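# Move empty bottle carrier to the window bench's spill tray

## Task

Pick up the empty bottle carrier from the shelved bench near the door and set it upright on the floor of the spill tray on the shelved bench near the window. The task fails if the carrier ever touches the room's floor, or if the robot tips over or is left leaning.

## Robot and tools

Robot: TidyBot++, a wheeled base (0.54 m long, 0.50 m wide, 0.38 m high) on four powered casters, with one seven-joint arm and a two-finger gripper. The shoulder sits 0.12 m ahead of the base centre and 0.68 m up. Two cameras: base_camera and wrist_camera (the latter looks along the hand).

Frames (metres): the base frame has its origin on the floor below the base centre, x forward, y left, z up. The odometry frame is the base frame as it was at the start. hand_pose is the midpoint between the finger pads, in the base frame; the hand's z axis runs out along the fingers, and the fingers open and close along its y axis.

move: one action per call, plus "cameras" and "blocking". Parts of an action:
- "base": an object with any of translate_m (forward +, -2 to 2 m), strafe_m (left +, -2 to 2 m), rotate_rad (counter-clockwise from above +, -6.3 to 6.3 rad). All are offsets from where the base stands, along its axes at the moment the command begins.
- "joints": absolute targets by name: joint_1_rad (any angle; positive turns the arm clockwise from above, the reverse of rotate_rad), joint_2_rad (-2.249 to 2.249, shoulder, 0 = upper arm vertical, + leans forward), joint_3_rad (any angle), joint_4_rad (-2.579 to 2.579, elbow, 0 = straight; with joint_3_rad at 3.14, negative bends forward), joint_5_rad (any), joint_6_rad (-2.099 to 2.099, wrist), joint_7_rad (any; with hand down, + is counter-clockwise from above, 1.57 opens fingers left/right), gripper_pos (0 fully open to 1 fully closed; gap about 85 x (1 - gripper_pos) mm). Radians. Free-turning joints go the short way, so send steps below half a turn.
- "target": one list of seven numbers, [x, y, z, qw, qx, qy, qz], an absolute hand pose in the base frame, metres then a quaternion. With a target, "joints" may only contain gripper_pos.
- "speeds": caps for this action: translate_m and strafe_m 0.05 to 0.5 m/s (give only one when both move the base), rotate_rad 0.1 to 1.57 rad/s.
- "cameras": list of base_camera, wrist_camera or all; [] for none.
- "blocking": true (default) returns when everything rests; false returns at once and the motion continues (check with wait(0), line "earlier move").
A move with nothing in it just reports state and images. Unknown keys make the call invalid; out-of-range values are refused, and after a refusal or an unplanned stop, later move/wait/finished_scene calls in the same reply are skipped.

wait: seconds from 0 to 10; returns the same report. stop: brakes all running motions (braked motions read "stopped" and may keep pressing). zoom_image: camera plus region [x0, y0, x1, y1] in pixels from the top-left, at most 504 x 504. finished_scene: scene number (1 to 2); ends the scene for good, and the carrier must stay in place afterwards.

Result lines: "move" is "done" or the worst status; base_status, joint_status, hand_status give each motion's outcome: done, moving, off_target (rested away from the goal, may still push), stopped, contact_stop, time_out (base gives up after 14 s), not_followed (a self-collision check withheld joint targets; "joint command not followed" or "pose unreachable" appear with a "cause:"). torque_fault means a sensor hit its limit (joints 1-4: 104.5 N m, 5-7: 51.3 N m) and the arm freezes for 10 s. hand_target is where the joints' targets would put the hand. base_odometry is wheel-counted (slip counts as travel), heading -3.142 to 3.142. base_tilt is degrees, forward and right positive. motor_effort is percent of max torque, with the peak of the last action in brackets. on_its_own lists uncommanded behaviour. Motor temperatures follow joint order; MOTOR HOT appears from 60 °C, and at 75 °C an OVER-TEMPERATURE FAULT makes the arm sag for 30 to 60 s (keys read limit_stop_at_motor_heat). ARM HIT signals a hard hit on the base or arm itself. "pictures" names the images in order.

Hand targets: joints settle within tolerance (about 0.039 rad, 0.095 for joints 5-7, gripper 0.03); hand "done" means within 10 mm and 2 degrees. Expect a few centimetres of error; correct by adding (wanted - measured hand_pose) to the previous target's position. To hold still, resend hand_target, not hand_pose. A load pulls the hand down; never command a joint to its current reading while holding something. Poses low, close and pointing forward near the base go badly and can drive the arm into the base. Reaching too far gives hand time_out. A hand pointing down reaches at most about 0.94 m height, only close in.

Gripper at 1: "done" means empty, "off_target" means something is held. Fingertips reach about 20 mm beyond the hand point.

Cautions: the arm does not avoid furniture and keeps pushing if blocked; the base keeps shoving if obstructed. Do not drive or turn while the arm is caught above about 0.6 m; avoid swinging or reaching far out, which can tip the robot; back away to right a lean. Avoid dropping or slamming the carrier, squeezing it hard while it still rests on something, jerking or twisting a held load, and hard impacts. Loose items may get an occasional nudge. Use cameras to confirm positions, since readings can be off by a centimetre or two.

Each tool is called after "Emit:" by a JSON object that holds its "op" and its "data".

## Session

Emit:
{"op": "move", "data": {}}

Scene clock: 0.00 s.
Motor temperatures (°C): [33 33 33 32 42 40 42]
base_odometry: x=+0.000 y=+0.000 heading=+0.000
base_tilt: forward=+0.2 right=-0.3
base_status: not commanded
joint_positions: joint_1_rad=-0.011 joint_2_rad=-0.395 joint_3_rad=+3.192 joint_4_rad=-2.537 joint_5_rad=-0.045 joint_6_rad=-0.887 joint_7_rad=+1.533 gripper_pos=+0.000
joint_status: not commanded
motor_effort: joint_1_rad=+1 joint_2_rad=+0 joint_3_rad=+1 joint_4_rad=+15 joint_5_rad=-1 joint_6_rad=+1 joint_7_rad=+0
hand_pose: x=+0.2573 y=+0.0092 z=+0.5914 quat_wxyz=(-0.028, +0.997, -0.050, +0.056) (m; base frame)
hand_target: x=+0.2575 y=+0.0092 z=+0.5915 quat_wxyz=(-0.028, +0.997, -0.050, +0.056) (m; base frame)
hand_status: not commanded
pictures: base_camera, wrist_camera
Images, in order (width x height): base_camera 644x364, wrist_camera 644x476.

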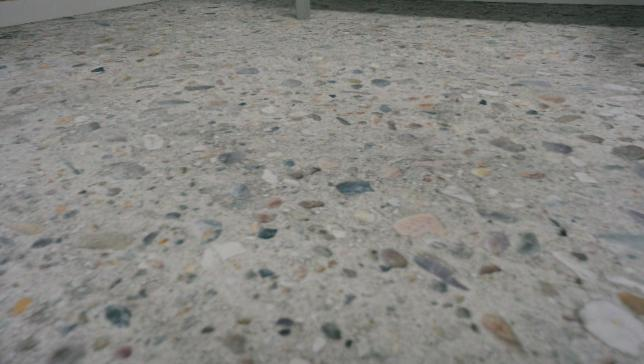

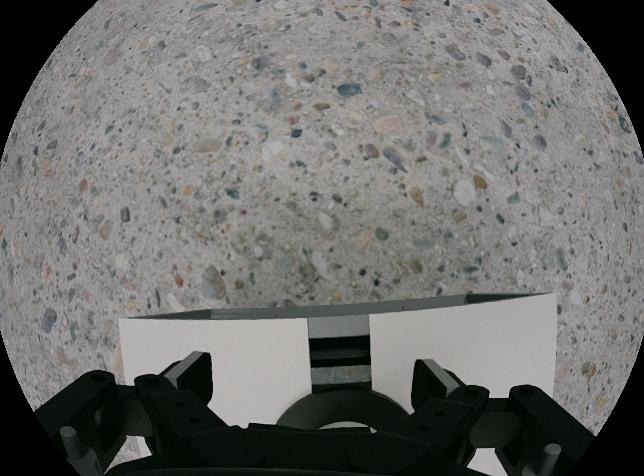

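Emit:
{"op": "move", "data": {"joints": {"joint_6_rad": 0.45}}}

Scene clock: 8.33 s.
Motor temperatures (°C): [33 33 33 32 42 40 42]
move: done
base_odometry: x=+0.000 y=+0.000 heading=+0.000
base_tilt: forward=+0.1 right=-0.3
base_status: not commanded
joint_positions: joint_1_rad=-0.011 joint_2_rad=-0.395 joint_3_rad=+3.192 joint_4_rad=-2.537 joint_5_rad=-0.045 joint_6_rad=+0.410 joint_7_rad=+1.533 gripper_pos=+0.000
joint_status: all done
motor_effort: joint_1_rad=+1(2) joint_2_rad=-5(5) joint_3_rad=+1(1) joint_4_rad=+19(20) joint_5_rad=+0(2) joint_6_rad=+8(8) joint_7_rad=+0(1)
hand_pose: x=+0.5288 y=-0.0218 z=+0.8501 quat_wxyz=(-0.015, +0.760, -0.055, +0.647) (m; base frame)
hand_target: x=+0.5305 y=-0.0226 z=+0.8624 quat_wxyz=(-0.014, +0.747, -0.055, +0.662) (m; base frame)
hand_status: not commanded
pictures: base_camera, wrist_camera
Images, in order (width x height): base_camera 644x364, wrist_camera 644x476.

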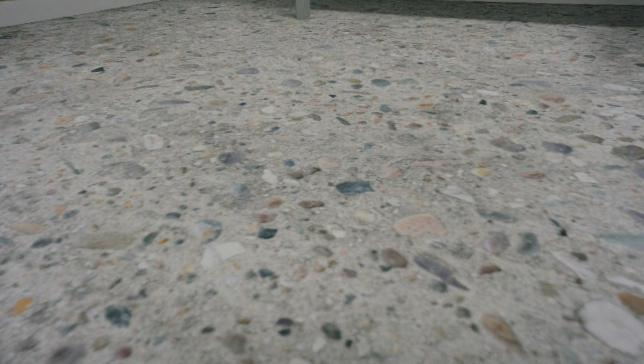

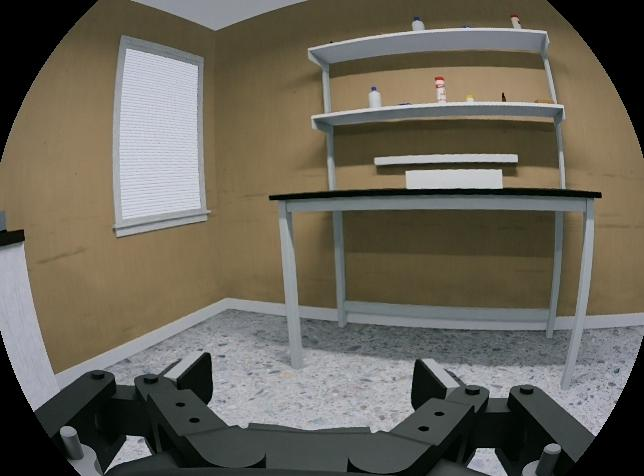

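Emit:
{"op": "move", "data": {"joints": {"joint_1_rad": 1.0}, "cameras": ["wrist_camera"]}}

Emit:
{"op": "move", "data": {"joints": {"joint_1_rad": 2.2}, "cameras": ["wrist_camera"]}}

Emit:
{"op": "move", "data": {"joints": {"joint_1_rad": 3.4}, "cameras": ["wrist_camera"]}}

Emit:
{"op": "move", "data": {"joints": {"joint_1_rad": 4.9}, "cameras": ["wrist_camera"]}}

Scene clock: 16.90 s.
Motor temperatures (°C): [33 33 33 32 42 40 42]
move: done
base_odometry: x=+0.000 y=+0.000 heading=+0.000
base_tilt: forward=+0.1 right=-0.3
base_status: not commanded
joint_positions: joint_1_rad=+0.984 joint_2_rad=-0.395 joint_3_rad=+3.192 joint_4_rad=-2.537 joint_5_rad=-0.045 joint_6_rad=+0.410 joint_7_rad=+1.533 gripper_pos=+0.000
joint_status: all done
motor_effort: joint_1_rad=+1(2) joint_2_rad=-4(6) joint_3_rad=-1(1) joint_4_rad=+20(20) joint_5_rad=+0(1) joint_6_rad=+8(8) joint_7_rad=+0(1)
hand_pose: x=+0.3237 y=-0.3557 z=+0.8502 quat_wxyz=(+0.296, +0.641, -0.412, +0.576) (m; base frame)
hand_target: x=+0.3183 y=-0.3608 z=+0.8624 quat_wxyz=(+0.308, +0.627, -0.410, +0.586) (m; base frame)
hand_status: not commanded
pictures: wrist_camera
Images, in order (width x height): wrist_camera 644x476.

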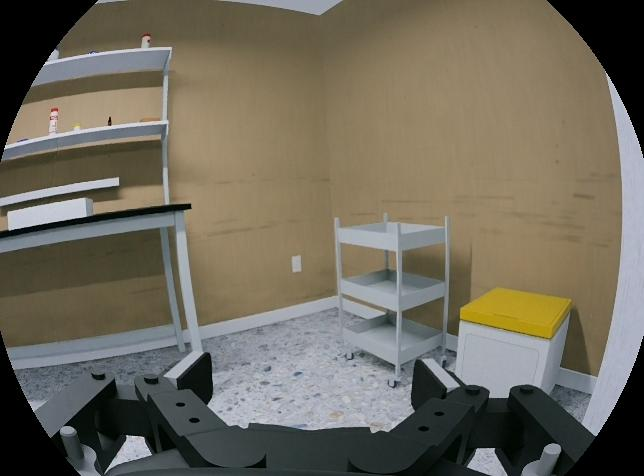

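Scene clock: 19.37 s.
Motor temperatures (°C): [33 33 33 32 42 40 42]
move: done
base_odometry: x=+0.000 y=+0.000 heading=+0.000
base_tilt: forward=+0.1 right=-0.3
base_status: not commanded
joint_positions: joint_1_rad=+2.184 joint_2_rad=-0.395 joint_3_rad=+3.192 joint_4_rad=-2.537 joint_5_rad=-0.045 joint_6_rad=+0.410 joint_7_rad=+1.533 gripper_pos=+0.000
joint_status: all done
motor_effort: joint_1_rad=+1(3) joint_2_rad=-5(5) joint_3_rad=+0(1) joint_4_rad=+19(20) joint_5_rad=+0(1) joint_6_rad=+8(8) joint_7_rad=+0(1)
hand_pose: x=-0.1384 y=-0.3197 z=+0.8503 quat_wxyz=(+0.570, +0.297, -0.702, +0.308) (m; base frame)
hand_target: x=-0.1451 y=-0.3165 z=+0.8624 quat_wxyz=(+0.586, +0.286, -0.692, +0.310) (m; base frame)
hand_status: not commanded
pictures: wrist_camera
Images, in order (width x height): wrist_camera 644x476.

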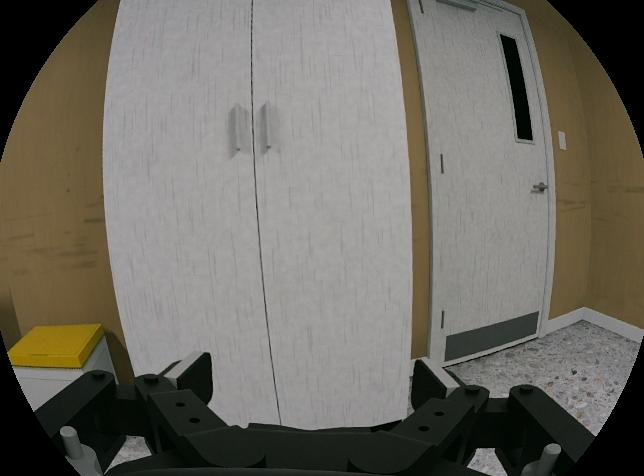

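Scene clock: 21.83 s.
Motor temperatures (°C): [33 33 33 32 42 40 42]
move: done
base_odometry: x=+0.000 y=+0.000 heading=+0.000
base_tilt: forward=+0.1 right=-0.3
base_status: not commanded
joint_positions: joint_1_rad=+3.384 joint_2_rad=-0.395 joint_3_rad=+3.192 joint_4_rad=-2.537 joint_5_rad=-0.045 joint_6_rad=+0.410 joint_7_rad=+1.533 gripper_pos=+0.000
joint_status: all done
motor_effort: joint_1_rad=+1(3) joint_2_rad=-6(6) joint_3_rad=+0(1) joint_4_rad=+19(20) joint_5_rad=+0(1) joint_6_rad=+8(8) joint_7_rad=+0(1)
hand_pose: x=-0.2722 y=+0.1241 z=+0.8503 quat_wxyz=(+0.644, -0.151, -0.747, -0.067) (m; base frame)
hand_target: x=-0.2716 y=+0.1314 z=+0.8624 quat_wxyz=(+0.658, -0.155, -0.733, -0.075) (m; base frame)
hand_status: not commanded
pictures: wrist_camera
Images, in order (width x height): wrist_camera 644x476.

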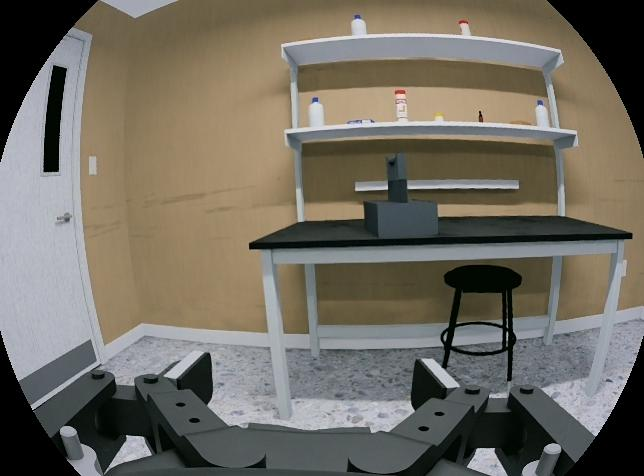

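Scene clock: 24.57 s.
Motor temperatures (°C): [33 33 33 32 42 40 42]
move: done
base_odometry: x=+0.000 y=+0.000 heading=+0.000
base_tilt: forward=+0.1 right=-0.3
base_status: not commanded
joint_positions: joint_1_rad=+4.884 joint_2_rad=-0.395 joint_3_rad=+3.192 joint_4_rad=-2.537 joint_5_rad=-0.045 joint_6_rad=+0.410 joint_7_rad=+1.533 gripper_pos=+0.000
joint_status: all done
motor_effort: joint_1_rad=+0(2) joint_2_rad=-5(6) joint_3_rad=+0(1) joint_4_rad=+19(20) joint_5_rad=+0(1) joint_6_rad=+8(8) joint_7_rad=+0(1)
hand_pose: x=+0.2151 y=+0.3990 z=+0.8503 quat_wxyz=(+0.425, -0.620, -0.443, -0.488) (m; base frame)
hand_target: x=+0.2225 y=+0.3990 z=+0.8624 quat_wxyz=(+0.431, -0.613, -0.430, -0.504) (m; base frame)
hand_status: not commanded
pictures: wrist_camera
Images, in order (width x height): wrist_camera 644x476.

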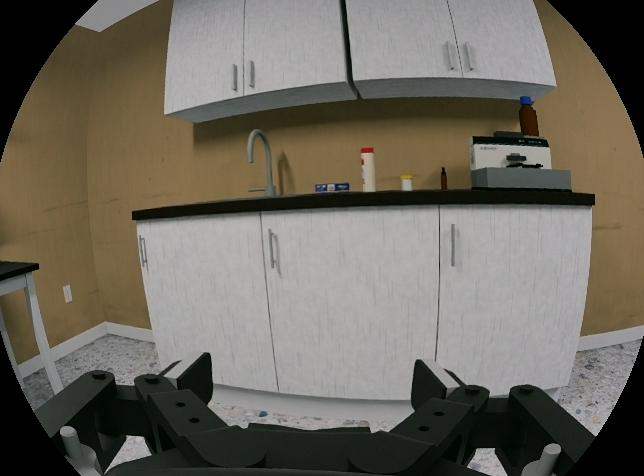

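Emit:
{"op": "move", "data": {"joints": {"joint_1_rad": 3.14, "joint_6_rad": 0.35}, "cameras": ["wrist_camera"]}}

Emit:
{"op": "zoom_image", "data": {"camera": "wrist_camera", "region": [230, 100, 450, 300]}}

Scene clock: 43.00 s.
Motor temperatures (°C): [33 33 33 32 42 40 42]
move: done
base_odometry: x=+0.000 y=+0.000 heading=+0.000
base_tilt: forward=+0.1 right=-0.3
base_status: not commanded
joint_positions: joint_1_rad=+3.156 joint_2_rad=-0.395 joint_3_rad=+3.192 joint_4_rad=-2.537 joint_5_rad=-0.045 joint_6_rad=+0.395 joint_7_rad=+1.533 gripper_pos=+0.000
joint_status: all done
motor_effort: joint_1_rad=+0(3) joint_2_rad=-4(6) joint_3_rad=+0(1) joint_4_rad=+19(20) joint_5_rad=+0(1) joint_6_rad=+8(9) joint_7_rad=+0(1)
hand_pose: x=-0.2894 y=+0.0319 z=+0.8456 quat_wxyz=(+0.642, -0.065, -0.764, +0.007) (m; base frame)
hand_target: x=-0.2871 y=+0.0245 z=+0.8318 quat_wxyz=(+0.624, -0.059, -0.779, +0.012) (m; base frame)
hand_status: not commanded
pictures: wrist_camera
Images, in order (width x height): wrist_camera 644x476.

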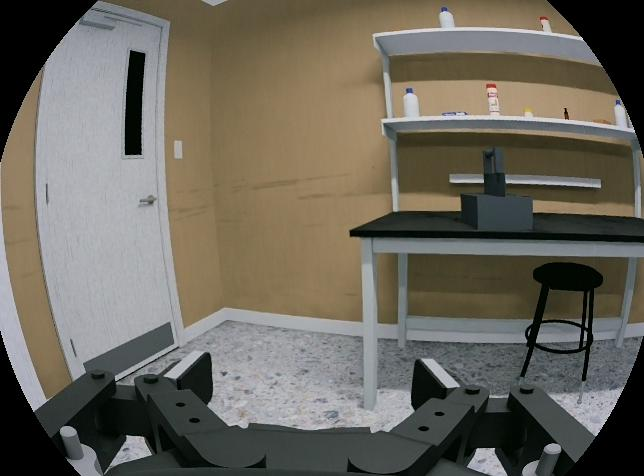

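Scaled by 2.291.

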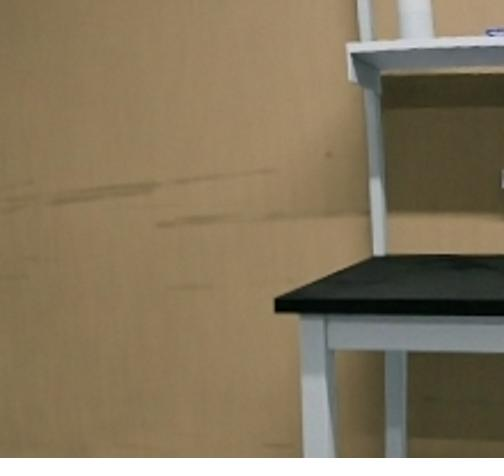

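Emit:
{"op": "zoom_image", "data": {"camera": "wrist_camera", "region": [430, 110, 580, 260]}}

Scaled by 3.360.

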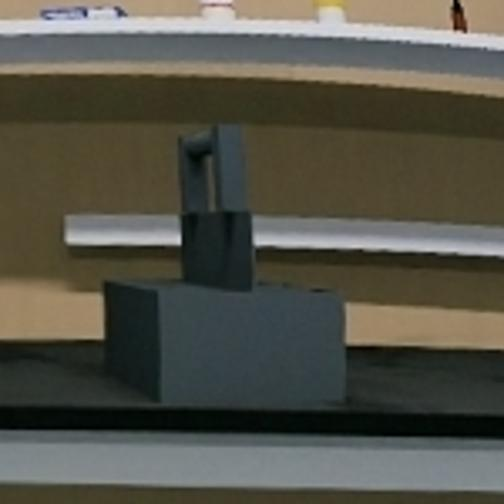

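Emit:
{"op": "move", "data": {"base": {"rotate_rad": 3.1}, "joints": {"joint_1_rad": 0.0, "joint_6_rad": 0.35}}}

Scene clock: 60.07 s.
Motor temperatures (°C): [33 33 33 33 42 40 42]
move: done
base_odometry: x=+0.000 y=+0.000 heading=+3.099
base_tilt: forward=+0.2 right=-0.3
base_status: done
joint_positions: joint_1_rad=+6.267 joint_2_rad=-0.395 joint_3_rad=+3.192 joint_4_rad=-2.537 joint_5_rad=-0.045 joint_6_rad=+0.394 joint_7_rad=+1.533 gripper_pos=+0.000
joint_status: all done
motor_effort: joint_1_rad=+1(3) joint_2_rad=-5(6) joint_3_rad=+0(1) joint_4_rad=+20(20) joint_5_rad=+0(1) joint_6_rad=+8(9) joint_7_rad=+0(1)
hand_pose: x=+0.5281 y=-0.0196 z=+0.8453 quat_wxyz=(+0.016, -0.765, +0.054, -0.641) (m; base frame)
hand_target: x=+0.5251 y=-0.0251 z=+0.8318 quat_wxyz=(+0.012, -0.779, +0.060, -0.624) (m; base frame)
hand_status: not commanded
pictures: base_camera, wrist_camera
Images, in order (width x height): base_camera 644x364, wrist_camera 644x476.

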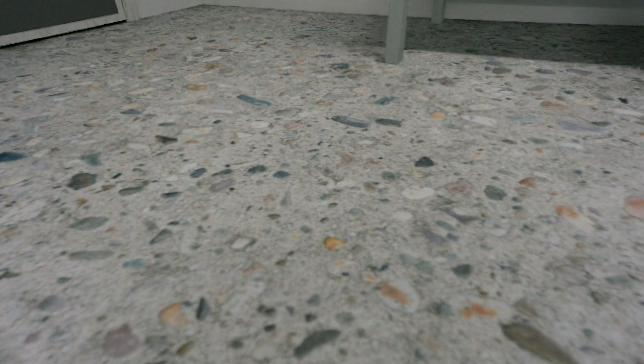

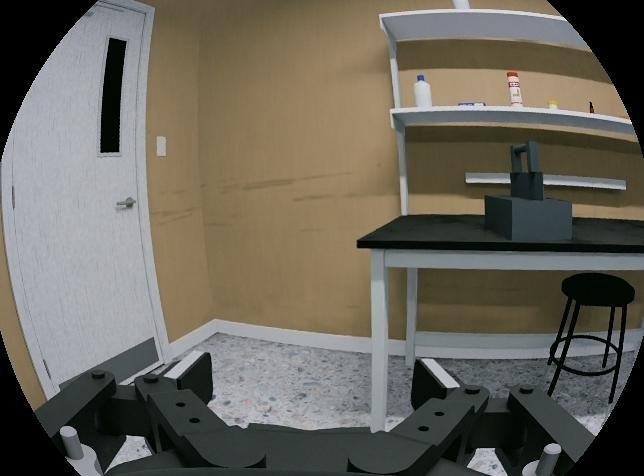

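Emit:
{"op": "move", "data": {"base": {"strafe_m": -0.55, "rotate_rad": 0.04}}}

Emit:
{"op": "zoom_image", "data": {"camera": "wrist_camera", "region": [240, 80, 440, 280]}}

Scene clock: 74.07 s.
Motor temperatures (°C): [33 33 33 33 42 40 42]
move: done
base_odometry: x=+0.023 y=+0.550 heading=+3.140
base_tilt: forward=+0.1 right=-0.4
base_status: done
joint_positions: joint_1_rad=+6.270 joint_2_rad=-0.395 joint_3_rad=+3.192 joint_4_rad=-2.537 joint_5_rad=-0.045 joint_6_rad=+0.394 joint_7_rad=+1.533 gripper_pos=+0.000
joint_status: not commanded
motor_effort: joint_1_rad=+0(2) joint_2_rad=-5(6) joint_3_rad=+0(2) joint_4_rad=+19(20) joint_5_rad=+0(1) joint_6_rad=+8(8) joint_7_rad=+0(1)
hand_pose: x=+0.5280 y=-0.0206 z=+0.8452 quat_wxyz=(+0.016, -0.765, +0.055, -0.641) (m; base frame)
hand_target: x=+0.5251 y=-0.0251 z=+0.8318 quat_wxyz=(+0.012, -0.779, +0.060, -0.624) (m; base frame)
hand_status: not commanded
pictures: base_camera, wrist_camera
Images, in order (width x height): base_camera 644x364, wrist_camera 644x476.

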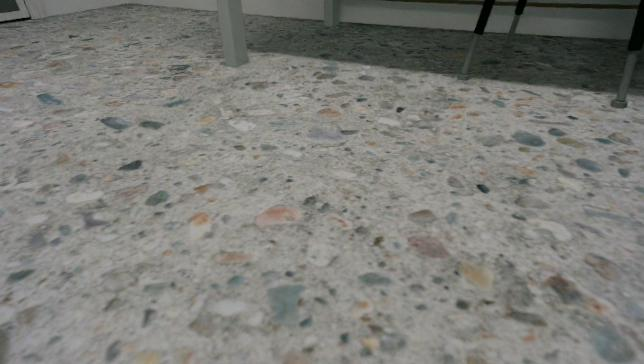

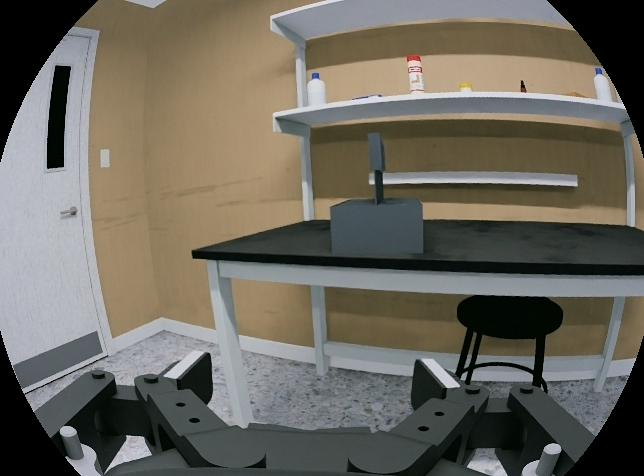

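Scaled by 2.520.

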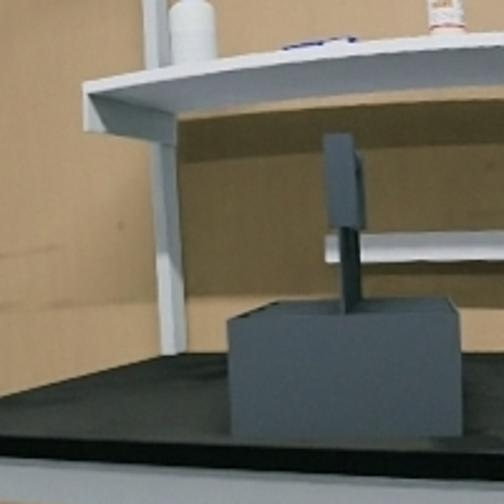

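Emit:
{"op": "move", "data": {"base": {"translate_m": 0.334, "strafe_m": 0.083, "rotate_rad": -0.27}, "joints": {"joint_1_rad": 0.0, "joint_2_rad": -0.206, "joint_3_rad": 3.1416, "joint_4_rad": -1.942, "joint_5_rad": 0.0, "joint_6_rad": 0.165, "joint_7_rad": 1.571}}}

Scene clock: 192.20 s.
Motor temperatures (°C): [33 32 32 33 42 40 42]
move: done
base_odometry: x=-0.311 y=+0.467 heading=+2.870
base_tilt: forward=+0.1 right=-0.3
base_status: done
joint_positions: joint_1_rad=+6.275 joint_2_rad=-0.217 joint_3_rad=+3.164 joint_4_rad=-1.963 joint_5_rad=-0.039 joint_6_rad=+0.211 joint_7_rad=+1.533 gripper_pos=+0.000
joint_status: all done
motor_effort: joint_1_rad=+1(3) joint_2_rad=-14(16) joint_3_rad=+0(2) joint_4_rad=+22(23) joint_5_rad=+0(1) joint_6_rad=+8(9) joint_7_rad=+0(1)
hand_pose: x=+0.6492 y=-0.0099 z=+1.0493 quat_wxyz=(+0.021, -0.693, +0.035, -0.719) (m; base frame)
hand_target: x=+0.6543 y=+0.0013 z=+1.0419 quat_wxyz=(+0.000, -0.707, +0.000, -0.707) (m; base frame)
hand_status: not commanded
pictures: base_camera, wrist_camera
Images, in order (width x height): base_camera 644x364, wrist_camera 644x476.

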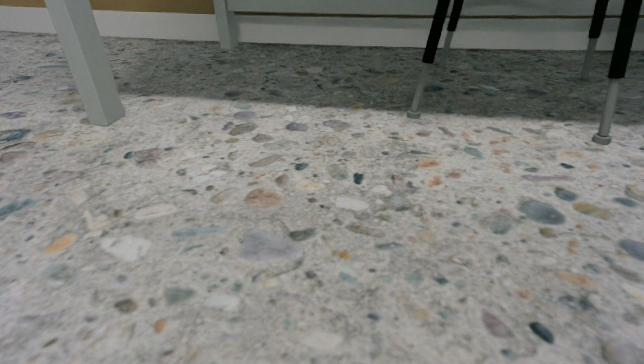

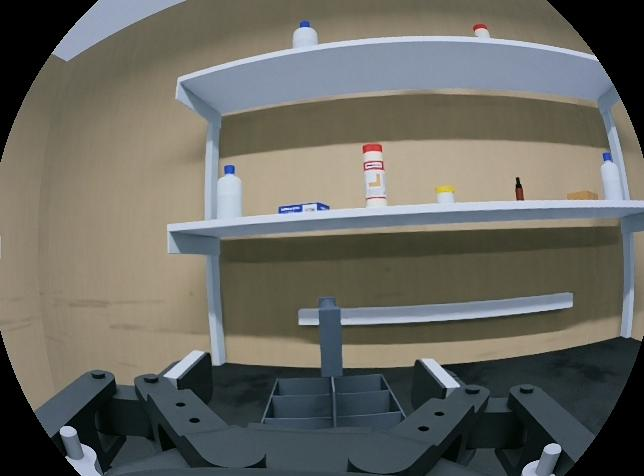

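Emit:
{"op": "zoom_image", "data": {"camera": "wrist_camera", "region": [230, 270, 430, 440]}}

Scaled by 2.520.

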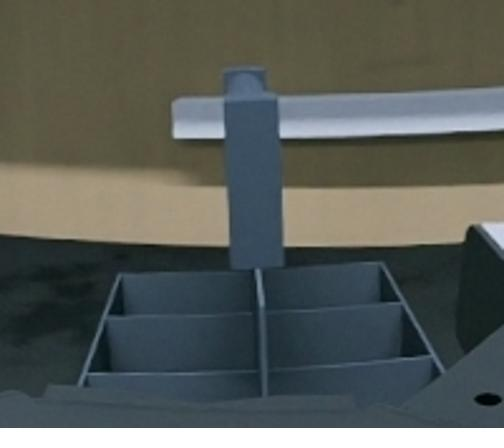

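Emit:
{"op": "move", "data": {"base": {"translate_m": 0.15}, "cameras": ["wrist_camera"]}}

Emit:
{"op": "zoom_image", "data": {"camera": "wrist_camera", "region": [230, 270, 430, 440]}}

Scene clock: 225.83 s.
Motor temperatures (°C): [33 32 32 33 42 40 42]
move: done
base_odometry: x=-0.456 y=+0.507 heading=+2.870
base_tilt: forward=+0.1 right=-0.4
base_status: done
joint_positions: joint_1_rad=+6.275 joint_2_rad=-0.208 joint_3_rad=+3.164 joint_4_rad=-1.961 joint_5_rad=-0.039 joint_6_rad=+0.207 joint_7_rad=+1.533 gripper_pos=+0.000
joint_status: not commanded
motor_effort: joint_1_rad=+2(2) joint_2_rad=-13(17) joint_3_rad=+0(1) joint_4_rad=+21(23) joint_5_rad=+0(1) joint_6_rad=+8(9) joint_7_rad=+0(1)
hand_pose: x=+0.6528 y=-0.0098 z=+1.0441 quat_wxyz=(+0.021, -0.698, +0.035, -0.715) (m; base frame)
hand_target: x=+0.6543 y=+0.0013 z=+1.0419 quat_wxyz=(+0.000, -0.707, +0.000, -0.707) (m; base frame)
hand_status: not commanded
pictures: wrist_camera
Images, in order (width x height): wrist_camera 644x476.

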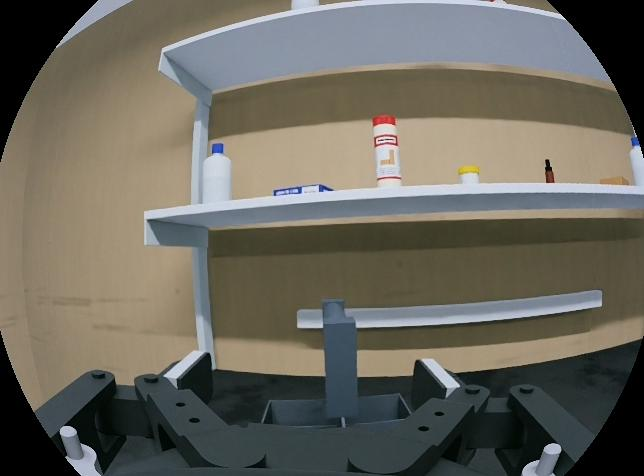

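Scaled by 2.520.

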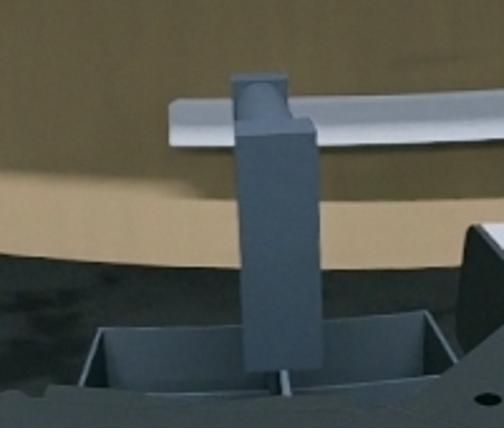

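Emit:
{"op": "move", "data": {"base": {"strafe_m": -0.035}, "joints": {"joint_1_rad": 0.008, "joint_2_rad": -0.187, "joint_3_rad": 3.119, "joint_4_rad": -2.01, "joint_5_rad": 0.039, "joint_6_rad": 0.227, "joint_7_rad": 1.609}, "cameras": ["wrist_camera"]}}

Emit:
{"op": "zoom_image", "data": {"camera": "wrist_camera", "region": [230, 270, 430, 440]}}

Scene clock: 263.93 s.
Motor temperatures (°C): [33 32 32 33 42 40 42]
move: done
base_odometry: x=-0.447 y=+0.541 heading=+2.870
base_tilt: forward=+0.1 right=-0.3
base_status: done
joint_positions: joint_1_rad=+6.281 joint_2_rad=-0.202 joint_3_rad=+3.141 joint_4_rad=-1.998 joint_5_rad=+0.000 joint_6_rad=+0.215 joint_7_rad=+1.543 gripper_pos=+0.000
joint_status: all done
motor_effort: joint_1_rad=+0(3) joint_2_rad=-14(15) joint_3_rad=+0(2) joint_4_rad=+22(23) joint_5_rad=+0(1) joint_6_rad=+8(9) joint_7_rad=+0(1)
hand_pose: x=+0.6523 y=+0.0031 z=+1.0202 quat_wxyz=(+0.011, -0.711, +0.009, -0.703) (m; base frame)
hand_target: x=+0.6560 y=+0.0131 z=+1.0088 quat_wxyz=(-0.020, -0.715, -0.037, -0.698) (m; base frame)
hand_status: not commanded
pictures: wrist_camera
Images, in order (width x height): wrist_camera 644x476.

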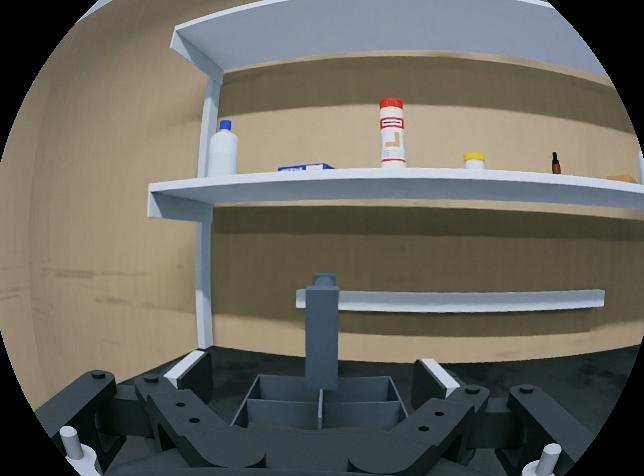

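Scaled by 2.520.

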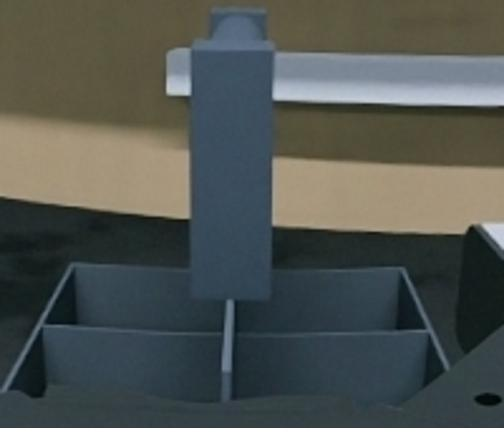

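Emit:
{"op": "move", "data": {"base": {"translate_m": 0.15}, "joints": {"joint_1_rad": 0.008, "joint_2_rad": -0.174, "joint_3_rad": 3.119, "joint_4_rad": -2.039, "joint_5_rad": 0.039, "joint_6_rad": 0.279, "joint_7_rad": 1.65}, "cameras": ["base_camera", "wrist_camera"]}}

Emit:
{"op": "zoom_image", "data": {"camera": "wrist_camera", "region": [222, 250, 422, 420]}}

Scene clock: 334.07 s.
Motor temperatures (°C): [33 32 32 33 42 40 42]
move: done
base_odometry: x=-0.591 y=+0.581 heading=+2.870
base_tilt: forward=+0.1 right=-0.3
base_status: done
joint_positions: joint_1_rad=+6.281 joint_2_rad=-0.180 joint_3_rad=+3.141 joint_4_rad=-2.025 joint_5_rad=+0.000 joint_6_rad=+0.253 joint_7_rad=+1.579 gripper_pos=+0.000
joint_status: all done
motor_effort: joint_1_rad=+1(2) joint_2_rad=-14(18) joint_3_rad=+1(1) joint_4_rad=+22(24) joint_5_rad=+0(1) joint_6_rad=+8(9) joint_7_rad=+0(1)
hand_pose: x=+0.6577 y=+0.0032 z=+1.0039 quat_wxyz=(-0.002, -0.715, -0.004, -0.700) (m; base frame)
hand_target: x=+0.6579 y=+0.0136 z=+1.0002 quat_wxyz=(-0.033, -0.711, -0.052, -0.701) (m; base frame)
hand_status: not commanded
pictures: base_camera, wrist_camera
Images, in order (width x height): base_camera 644x364, wrist_camera 644x476.

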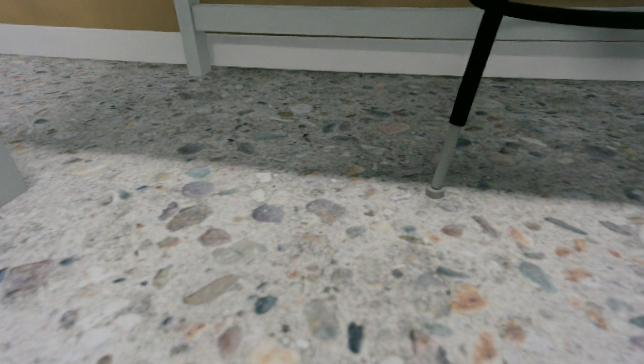

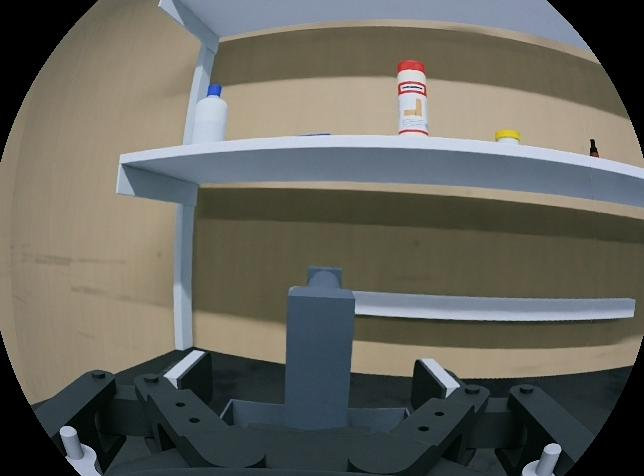

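Scaled by 2.520.

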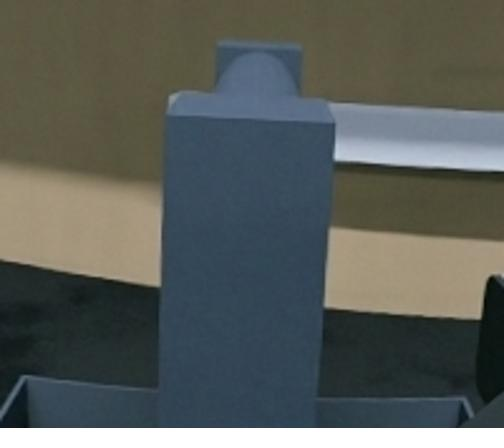

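Emit:
{"op": "move", "data": {"joints": {"joint_2_rad": -0.185, "joint_4_rad": -1.987, "joint_6_rad": 0.223}, "cameras": ["wrist_camera"]}}

Emit:
{"op": "zoom_image", "data": {"camera": "wrist_camera", "region": [152, 230, 492, 440]}}

Scene clock: 381.47 s.
Motor temperatures (°C): [33 32 32 33 42 40 42]
move: done
base_odometry: x=-0.591 y=+0.581 heading=+2.870
base_tilt: forward=+0.2 right=-0.3
base_status: not commanded
joint_positions: joint_1_rad=+6.281 joint_2_rad=-0.181 joint_3_rad=+3.141 joint_4_rad=-1.999 joint_5_rad=+0.000 joint_6_rad=+0.241 joint_7_rad=+1.579 gripper_pos=+0.000
joint_status: all done
motor_effort: joint_1_rad=+1(2) joint_2_rad=-15(15) joint_3_rad=+0(1) joint_4_rad=+22(23) joint_5_rad=+0(1) joint_6_rad=+8(9) joint_7_rad=+0(1)
hand_pose: x=+0.6593 y=+0.0032 z=+1.0168 quat_wxyz=(-0.002, -0.709, -0.004, -0.705) (m; base frame)
hand_target: x=+0.6585 y=+0.0131 z=+1.0206 quat_wxyz=(-0.035, -0.708, -0.051, -0.703) (m; base frame)
hand_status: not commanded
pictures: wrist_camera
Images, in order (width x height): wrist_camera 644x476.

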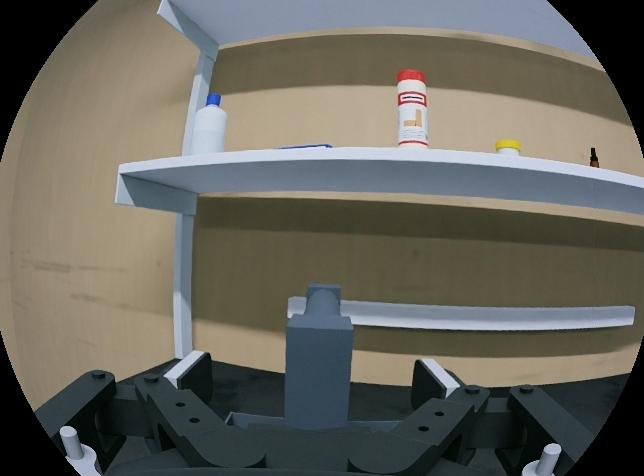

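Scaled by 1.482.

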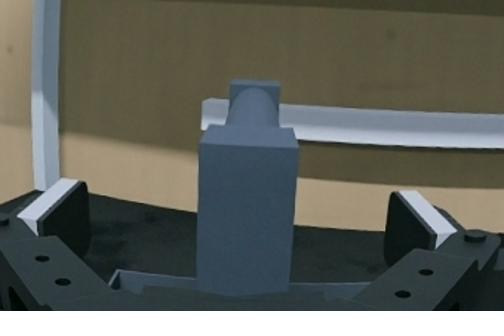

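Emit:
{"op": "move", "data": {"base": {"translate_m": 0.045}, "joints": {"joint_2_rad": -0.19, "joint_4_rad": -1.967, "joint_6_rad": 0.2}, "speeds": {"translate_m": 0.1}, "cameras": ["wrist_camera"]}}

Emit:
{"op": "zoom_image", "data": {"camera": "wrist_camera", "region": [152, 230, 492, 440]}}

Scene clock: 391.10 s.
Motor temperatures (°C): [33 32 32 33 42 40 42]
move: done
base_odometry: x=-0.635 y=+0.594 heading=+2.870
base_tilt: forward=+0.1 right=-0.3
base_status: done
joint_positions: joint_1_rad=+6.281 joint_2_rad=-0.192 joint_3_rad=+3.141 joint_4_rad=-1.984 joint_5_rad=+0.000 joint_6_rad=+0.229 joint_7_rad=+1.579 gripper_pos=+0.000
joint_status: all done
motor_effort: joint_1_rad=+1(2) joint_2_rad=-14(17) joint_3_rad=+0(1) joint_4_rad=+22(23) joint_5_rad=+0(1) joint_6_rad=+8(9) joint_7_rad=+0(1)
hand_pose: x=+0.6568 y=+0.0032 z=+1.0285 quat_wxyz=(-0.002, -0.704, -0.004, -0.710) (m; base frame)
hand_target: x=+0.6581 y=+0.0129 z=+1.0285 quat_wxyz=(-0.035, -0.708, -0.051, -0.704) (m; base frame)
hand_status: not commanded
pictures: wrist_camera
Images, in order (width x height): wrist_camera 644x476.

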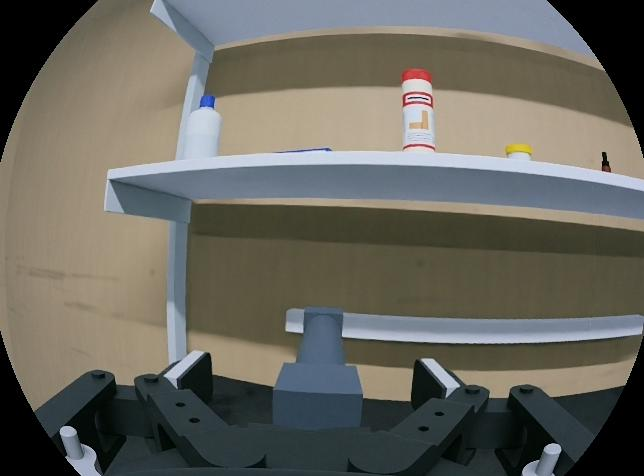

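Scaled by 1.482.

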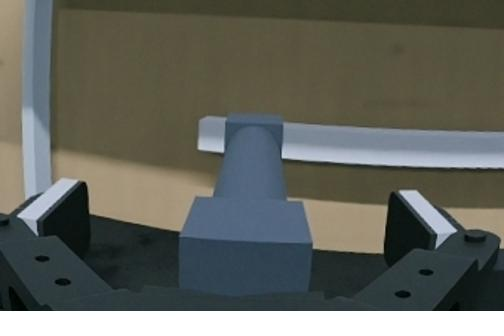

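Emit:
{"op": "move", "data": {"joints": {"gripper_pos": 0.76}, "cameras": ["wrist_camera"]}}

Emit:
{"op": "zoom_image", "data": {"camera": "wrist_camera", "region": [152, 230, 492, 440]}}

Scene clock: 411.07 s.
Motor temperatures (°C): [32 32 32 33 42 40 42]
move: off_target
base_odometry: x=-0.635 y=+0.594 heading=+2.870
base_tilt: forward=+0.1 right=-0.4
base_status: not commanded
joint_positions: joint_1_rad=+6.281 joint_2_rad=-0.192 joint_3_rad=+3.141 joint_4_rad=-1.983 joint_5_rad=+0.000 joint_6_rad=+0.229 joint_7_rad=+1.579 gripper_pos=+0.708
joint_status: gripper_pos off_target (ended at +0.708, target +0.760)
motor_effort: joint_1_rad=+0(2) joint_2_rad=-14(15) joint_3_rad=+1(1) joint_4_rad=+22(23) joint_5_rad=+0(2) joint_6_rad=+8(9) joint_7_rad=+1(2)
hand_pose: x=+0.6568 y=+0.0032 z=+1.0285 quat_wxyz=(-0.002, -0.704, -0.004, -0.710) (m; base frame)
hand_target: x=+0.6581 y=+0.0129 z=+1.0285 quat_wxyz=(-0.035, -0.708, -0.051, -0.704) (m; base frame)
hand_status: not commanded
pictures: wrist_camera
Images, in order (width x height): wrist_camera 644x476.

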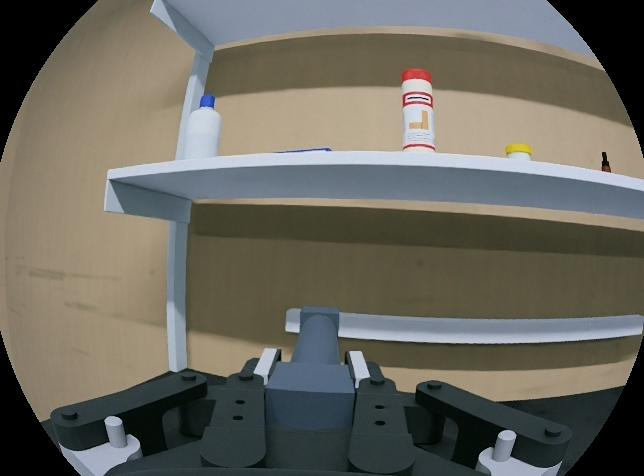

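Scaled by 1.482.

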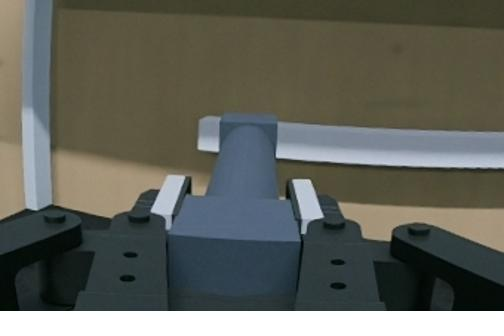

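Emit:
{"op": "move", "data": {"joints": {"gripper_pos": 0.85}, "cameras": []}}

Emit:
{"op": "move", "data": {"joints": {"joint_2_rad": -0.203, "joint_4_rad": -1.878, "joint_6_rad": 0.098}, "cameras": ["wrist_camera"]}}

Scene clock: 421.50 s.
Motor temperatures (°C): [32 32 32 33 42 40 42]
move: off_target
base_odometry: x=-0.635 y=+0.594 heading=+2.870
base_tilt: forward=+0.1 right=-0.4
base_status: not commanded
joint_positions: joint_1_rad=+6.281 joint_2_rad=-0.192 joint_3_rad=+3.141 joint_4_rad=-1.983 joint_5_rad=+0.000 joint_6_rad=+0.229 joint_7_rad=+1.579 gripper_pos=+0.708
joint_status: gripper_pos off_target (ended at +0.708, target +0.850)
motor_effort: joint_1_rad=+1(1) joint_2_rad=-14(15) joint_3_rad=+0(1) joint_4_rad=+22(22) joint_5_rad=+1(2) joint_6_rad=+8(8) joint_7_rad=+1(1)
hand_pose: x=+0.6568 y=+0.0032 z=+1.0285 quat_wxyz=(-0.002, -0.704, -0.004, -0.710) (m; base frame)
hand_target: x=+0.6581 y=+0.0129 z=+1.0285 quat_wxyz=(-0.035, -0.708, -0.051, -0.704) (m; base frame)
hand_status: not commanded
pictures: none
No camera images: "cameras" was empty.

Scene clock: 422.37 s.
Motor temperatures (°C): [32 32 32 33 42 40 42]
move: done
base_odometry: x=-0.635 y=+0.594 heading=+2.870
base_tilt: forward=+0.1 right=-0.3
base_status: not commanded
joint_positions: joint_1_rad=+6.281 joint_2_rad=-0.192 joint_3_rad=+3.141 joint_4_rad=-1.916 joint_5_rad=+0.001 joint_6_rad=+0.124 joint_7_rad=+1.579 gripper_pos=+0.708
joint_status: all done
motor_effort: joint_1_rad=+0(2) joint_2_rad=-17(18) joint_3_rad=+0(1) joint_4_rad=+25(26) joint_5_rad=+0(1) joint_6_rad=+10(11) joint_7_rad=+0(1)
hand_pose: x=+0.6606 y=+0.0032 z=+1.0373 quat_wxyz=(-0.002, -0.718, -0.005, -0.696) (m; base frame)
hand_target: x=+0.6578 y=+0.0119 z=+1.0592 quat_wxyz=(-0.037, -0.708, -0.050, -0.704) (m; base frame)
hand_status: not commanded
pictures: wrist_camera
Images, in order (width x height): wrist_camera 644x476.

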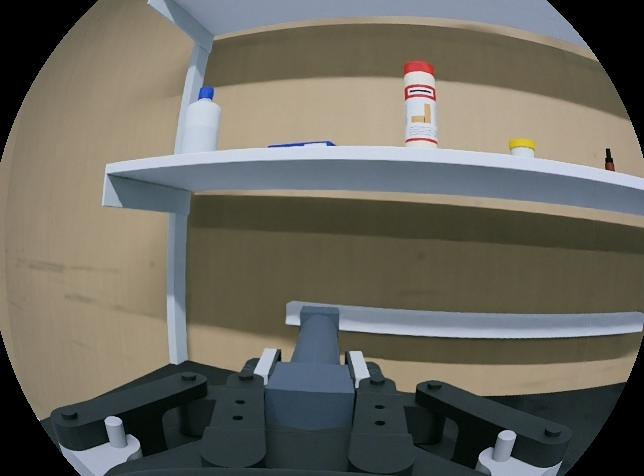

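Emit:
{"op": "move", "data": {"joints": {"gripper_pos": 0.95, "joint_2_rad": -0.22, "joint_4_rad": -1.80, "joint_6_rad": 0.0}, "cameras": ["wrist_camera"]}}

Scene clock: 430.40 s.
Motor temperatures (°C): [32 32 32 33 42 40 42]
move: off_target
base_odometry: x=-0.635 y=+0.594 heading=+2.870
base_tilt: forward=+0.1 right=-0.3
base_status: not commanded
joint_positions: joint_1_rad=+6.281 joint_2_rad=-0.196 joint_3_rad=+3.141 joint_4_rad=-1.844 joint_5_rad=+0.001 joint_6_rad=+0.018 joint_7_rad=+1.579 gripper_pos=+0.708
joint_status: joint_4_rad off_target (ended at -1.844, target -1.800); gripper_pos off_target (ended at +0.708, target +0.950); the others done
motor_effort: joint_1_rad=+1(2) joint_2_rad=-18(19) joint_3_rad=+1(1) joint_4_rad=+26(28) joint_5_rad=+0(1) joint_6_rad=+11(13) joint_7_rad=+0(1)
hand_pose: x=+0.6613 y=+0.0032 z=+1.0521 quat_wxyz=(-0.002, -0.728, -0.005, -0.686) (m; base frame)
hand_target: x=+0.6525 y=+0.0108 z=+1.0866 quat_wxyz=(-0.038, -0.709, -0.049, -0.703) (m; base frame)
hand_status: not commanded
pictures: wrist_camera
Images, in order (width x height): wrist_camera 644x476.

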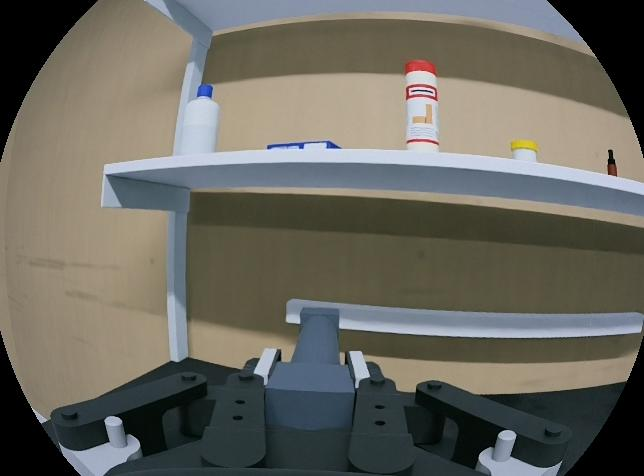

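Emit:
{"op": "move", "data": {"joints": {"gripper_pos": 1.0, "joint_2_rad": -0.235, "joint_4_rad": -1.61, "joint_6_rad": -0.14}, "cameras": ["wrist_camera"]}}

Scene clock: 440.73 s.
Motor temperatures (°C): [32 32 32 34 42 40 42]
move: off_target
base_odometry: x=-0.635 y=+0.594 heading=+2.870
base_tilt: forward=+0.2 right=-0.4
base_status: not commanded
joint_positions: joint_1_rad=+6.281 joint_2_rad=-0.217 joint_3_rad=+3.141 joint_4_rad=-1.649 joint_5_rad=+0.001 joint_6_rad=-0.120 joint_7_rad=+1.579 gripper_pos=+0.708
joint_status: gripper_pos off_target (ended at +0.708, target +1.000); the others done
motor_effort: joint_1_rad=+0(2) joint_2_rad=-18(21) joint_3_rad=+1(1) joint_4_rad=+26(28) joint_5_rad=-1(1) joint_6_rad=+12(13) joint_7_rad=-1(1)
hand_pose: x=+0.6509 y=+0.0031 z=+1.1423 quat_wxyz=(-0.002, -0.700, -0.005, -0.714) (m; base frame)
hand_target: x=+0.6399 y=+0.0095 z=+1.1694 quat_wxyz=(-0.041, -0.686, -0.045, -0.725) (m; base frame)
hand_status: not commanded
pictures: wrist_camera
Images, in order (width x height): wrist_camera 644x476.

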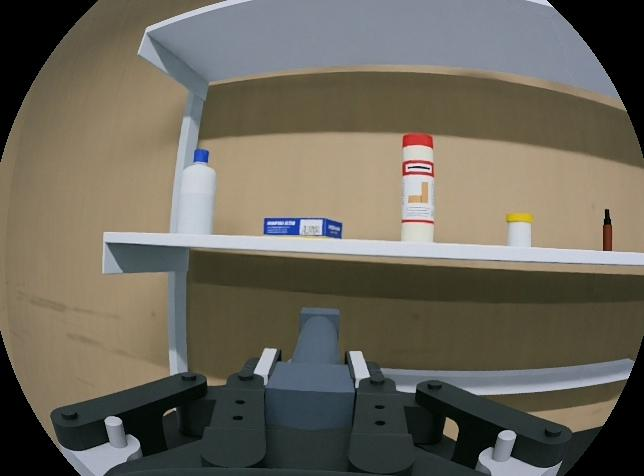

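Emit:
{"op": "move", "data": {"base": {"translate_m": -0.5}, "speeds": {"translate_m": 0.3}, "cameras": ["wrist_camera"]}}

Scene clock: 465.60 s.
Motor temperatures (°C): [32 32 32 34 42 40 42]
move: done
base_odometry: x=-0.153 y=+0.460 heading=+2.870
base_tilt: forward=+0.1 right=-0.3
base_status: done
joint_positions: joint_1_rad=+6.282 joint_2_rad=-0.224 joint_3_rad=+3.136 joint_4_rad=-1.648 joint_5_rad=+0.001 joint_6_rad=-0.125 joint_7_rad=+1.579 gripper_pos=+0.708
joint_status: not commanded
motor_effort: joint_1_rad=+1(4) joint_2_rad=-17(23) joint_3_rad=+0(4) joint_4_rad=+26(28) joint_5_rad=+0(1) joint_6_rad=+11(12) joint_7_rad=+0(1)
hand_pose: x=+0.6476 y=+0.0052 z=+1.1447 quat_wxyz=(-0.002, -0.699, -0.006, -0.715) (m; base frame)
hand_target: x=+0.6399 y=+0.0095 z=+1.1694 quat_wxyz=(-0.041, -0.686, -0.045, -0.725) (m; base frame)
hand_status: not commanded
pictures: wrist_camera
Images, in order (width x height): wrist_camera 644x476.

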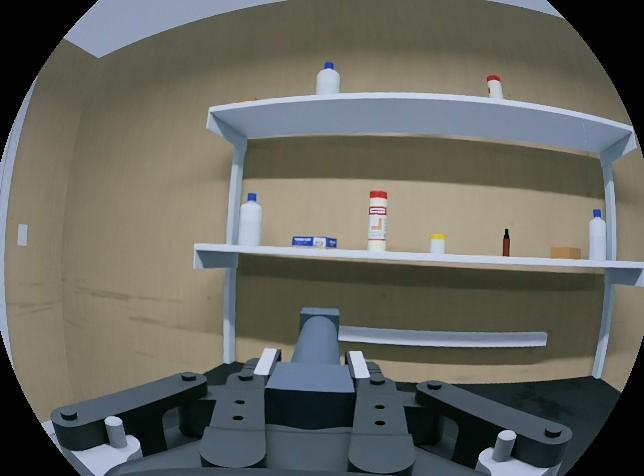

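Emit:
{"op": "move", "data": {"base": {"translate_m": -0.77, "strafe_m": 0.519, "rotate_rad": 3.14}, "speeds": {"translate_m": 0.35, "rotate_rad": 0.9}, "cameras": ["wrist_camera", "base_camera"]}}

Scene clock: 477.73 s.
Motor temperatures (°C): [32 32 32 34 41 40 42]
move: done
base_odometry: x=+0.450 y=-0.246 heading=-0.273
base_tilt: forward=+0.1 right=-0.3
base_status: done
joint_positions: joint_1_rad=+6.291 joint_2_rad=-0.214 joint_3_rad=+3.126 joint_4_rad=-1.648 joint_5_rad=+0.004 joint_6_rad=-0.125 joint_7_rad=+1.579 gripper_pos=+0.708
joint_status: not commanded
motor_effort: joint_1_rad=+1(4) joint_2_rad=-17(23) joint_3_rad=+0(4) joint_4_rad=+26(27) joint_5_rad=+0(1) joint_6_rad=+12(12) joint_7_rad=+0(1)
hand_pose: x=+0.6524 y=+0.0069 z=+1.1390 quat_wxyz=(-0.003, -0.703, -0.008, -0.711) (m; base frame)
hand_target: x=+0.6399 y=+0.0095 z=+1.1694 quat_wxyz=(-0.041, -0.686, -0.045, -0.725) (m; base frame)
hand_status: not commanded
pictures: base_camera, wrist_camera
Images, in order (width x height): base_camera 644x364, wrist_camera 644x476.

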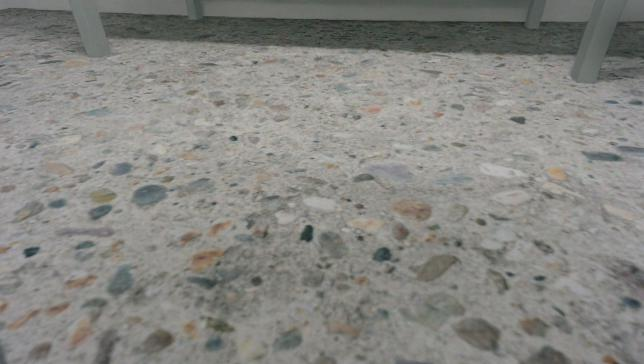

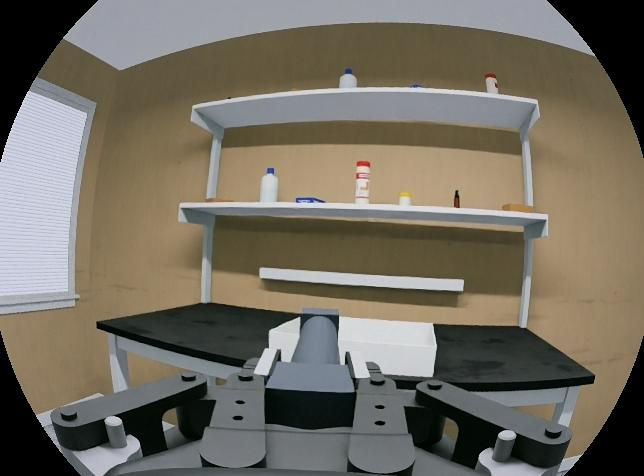

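Emit:
{"op": "zoom_image", "data": {"camera": "wrist_camera", "region": [222, 240, 502, 420]}}

Scaled by 1.800.

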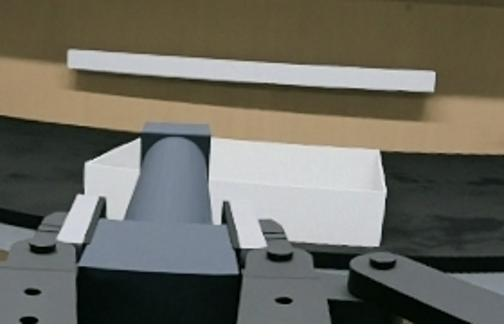

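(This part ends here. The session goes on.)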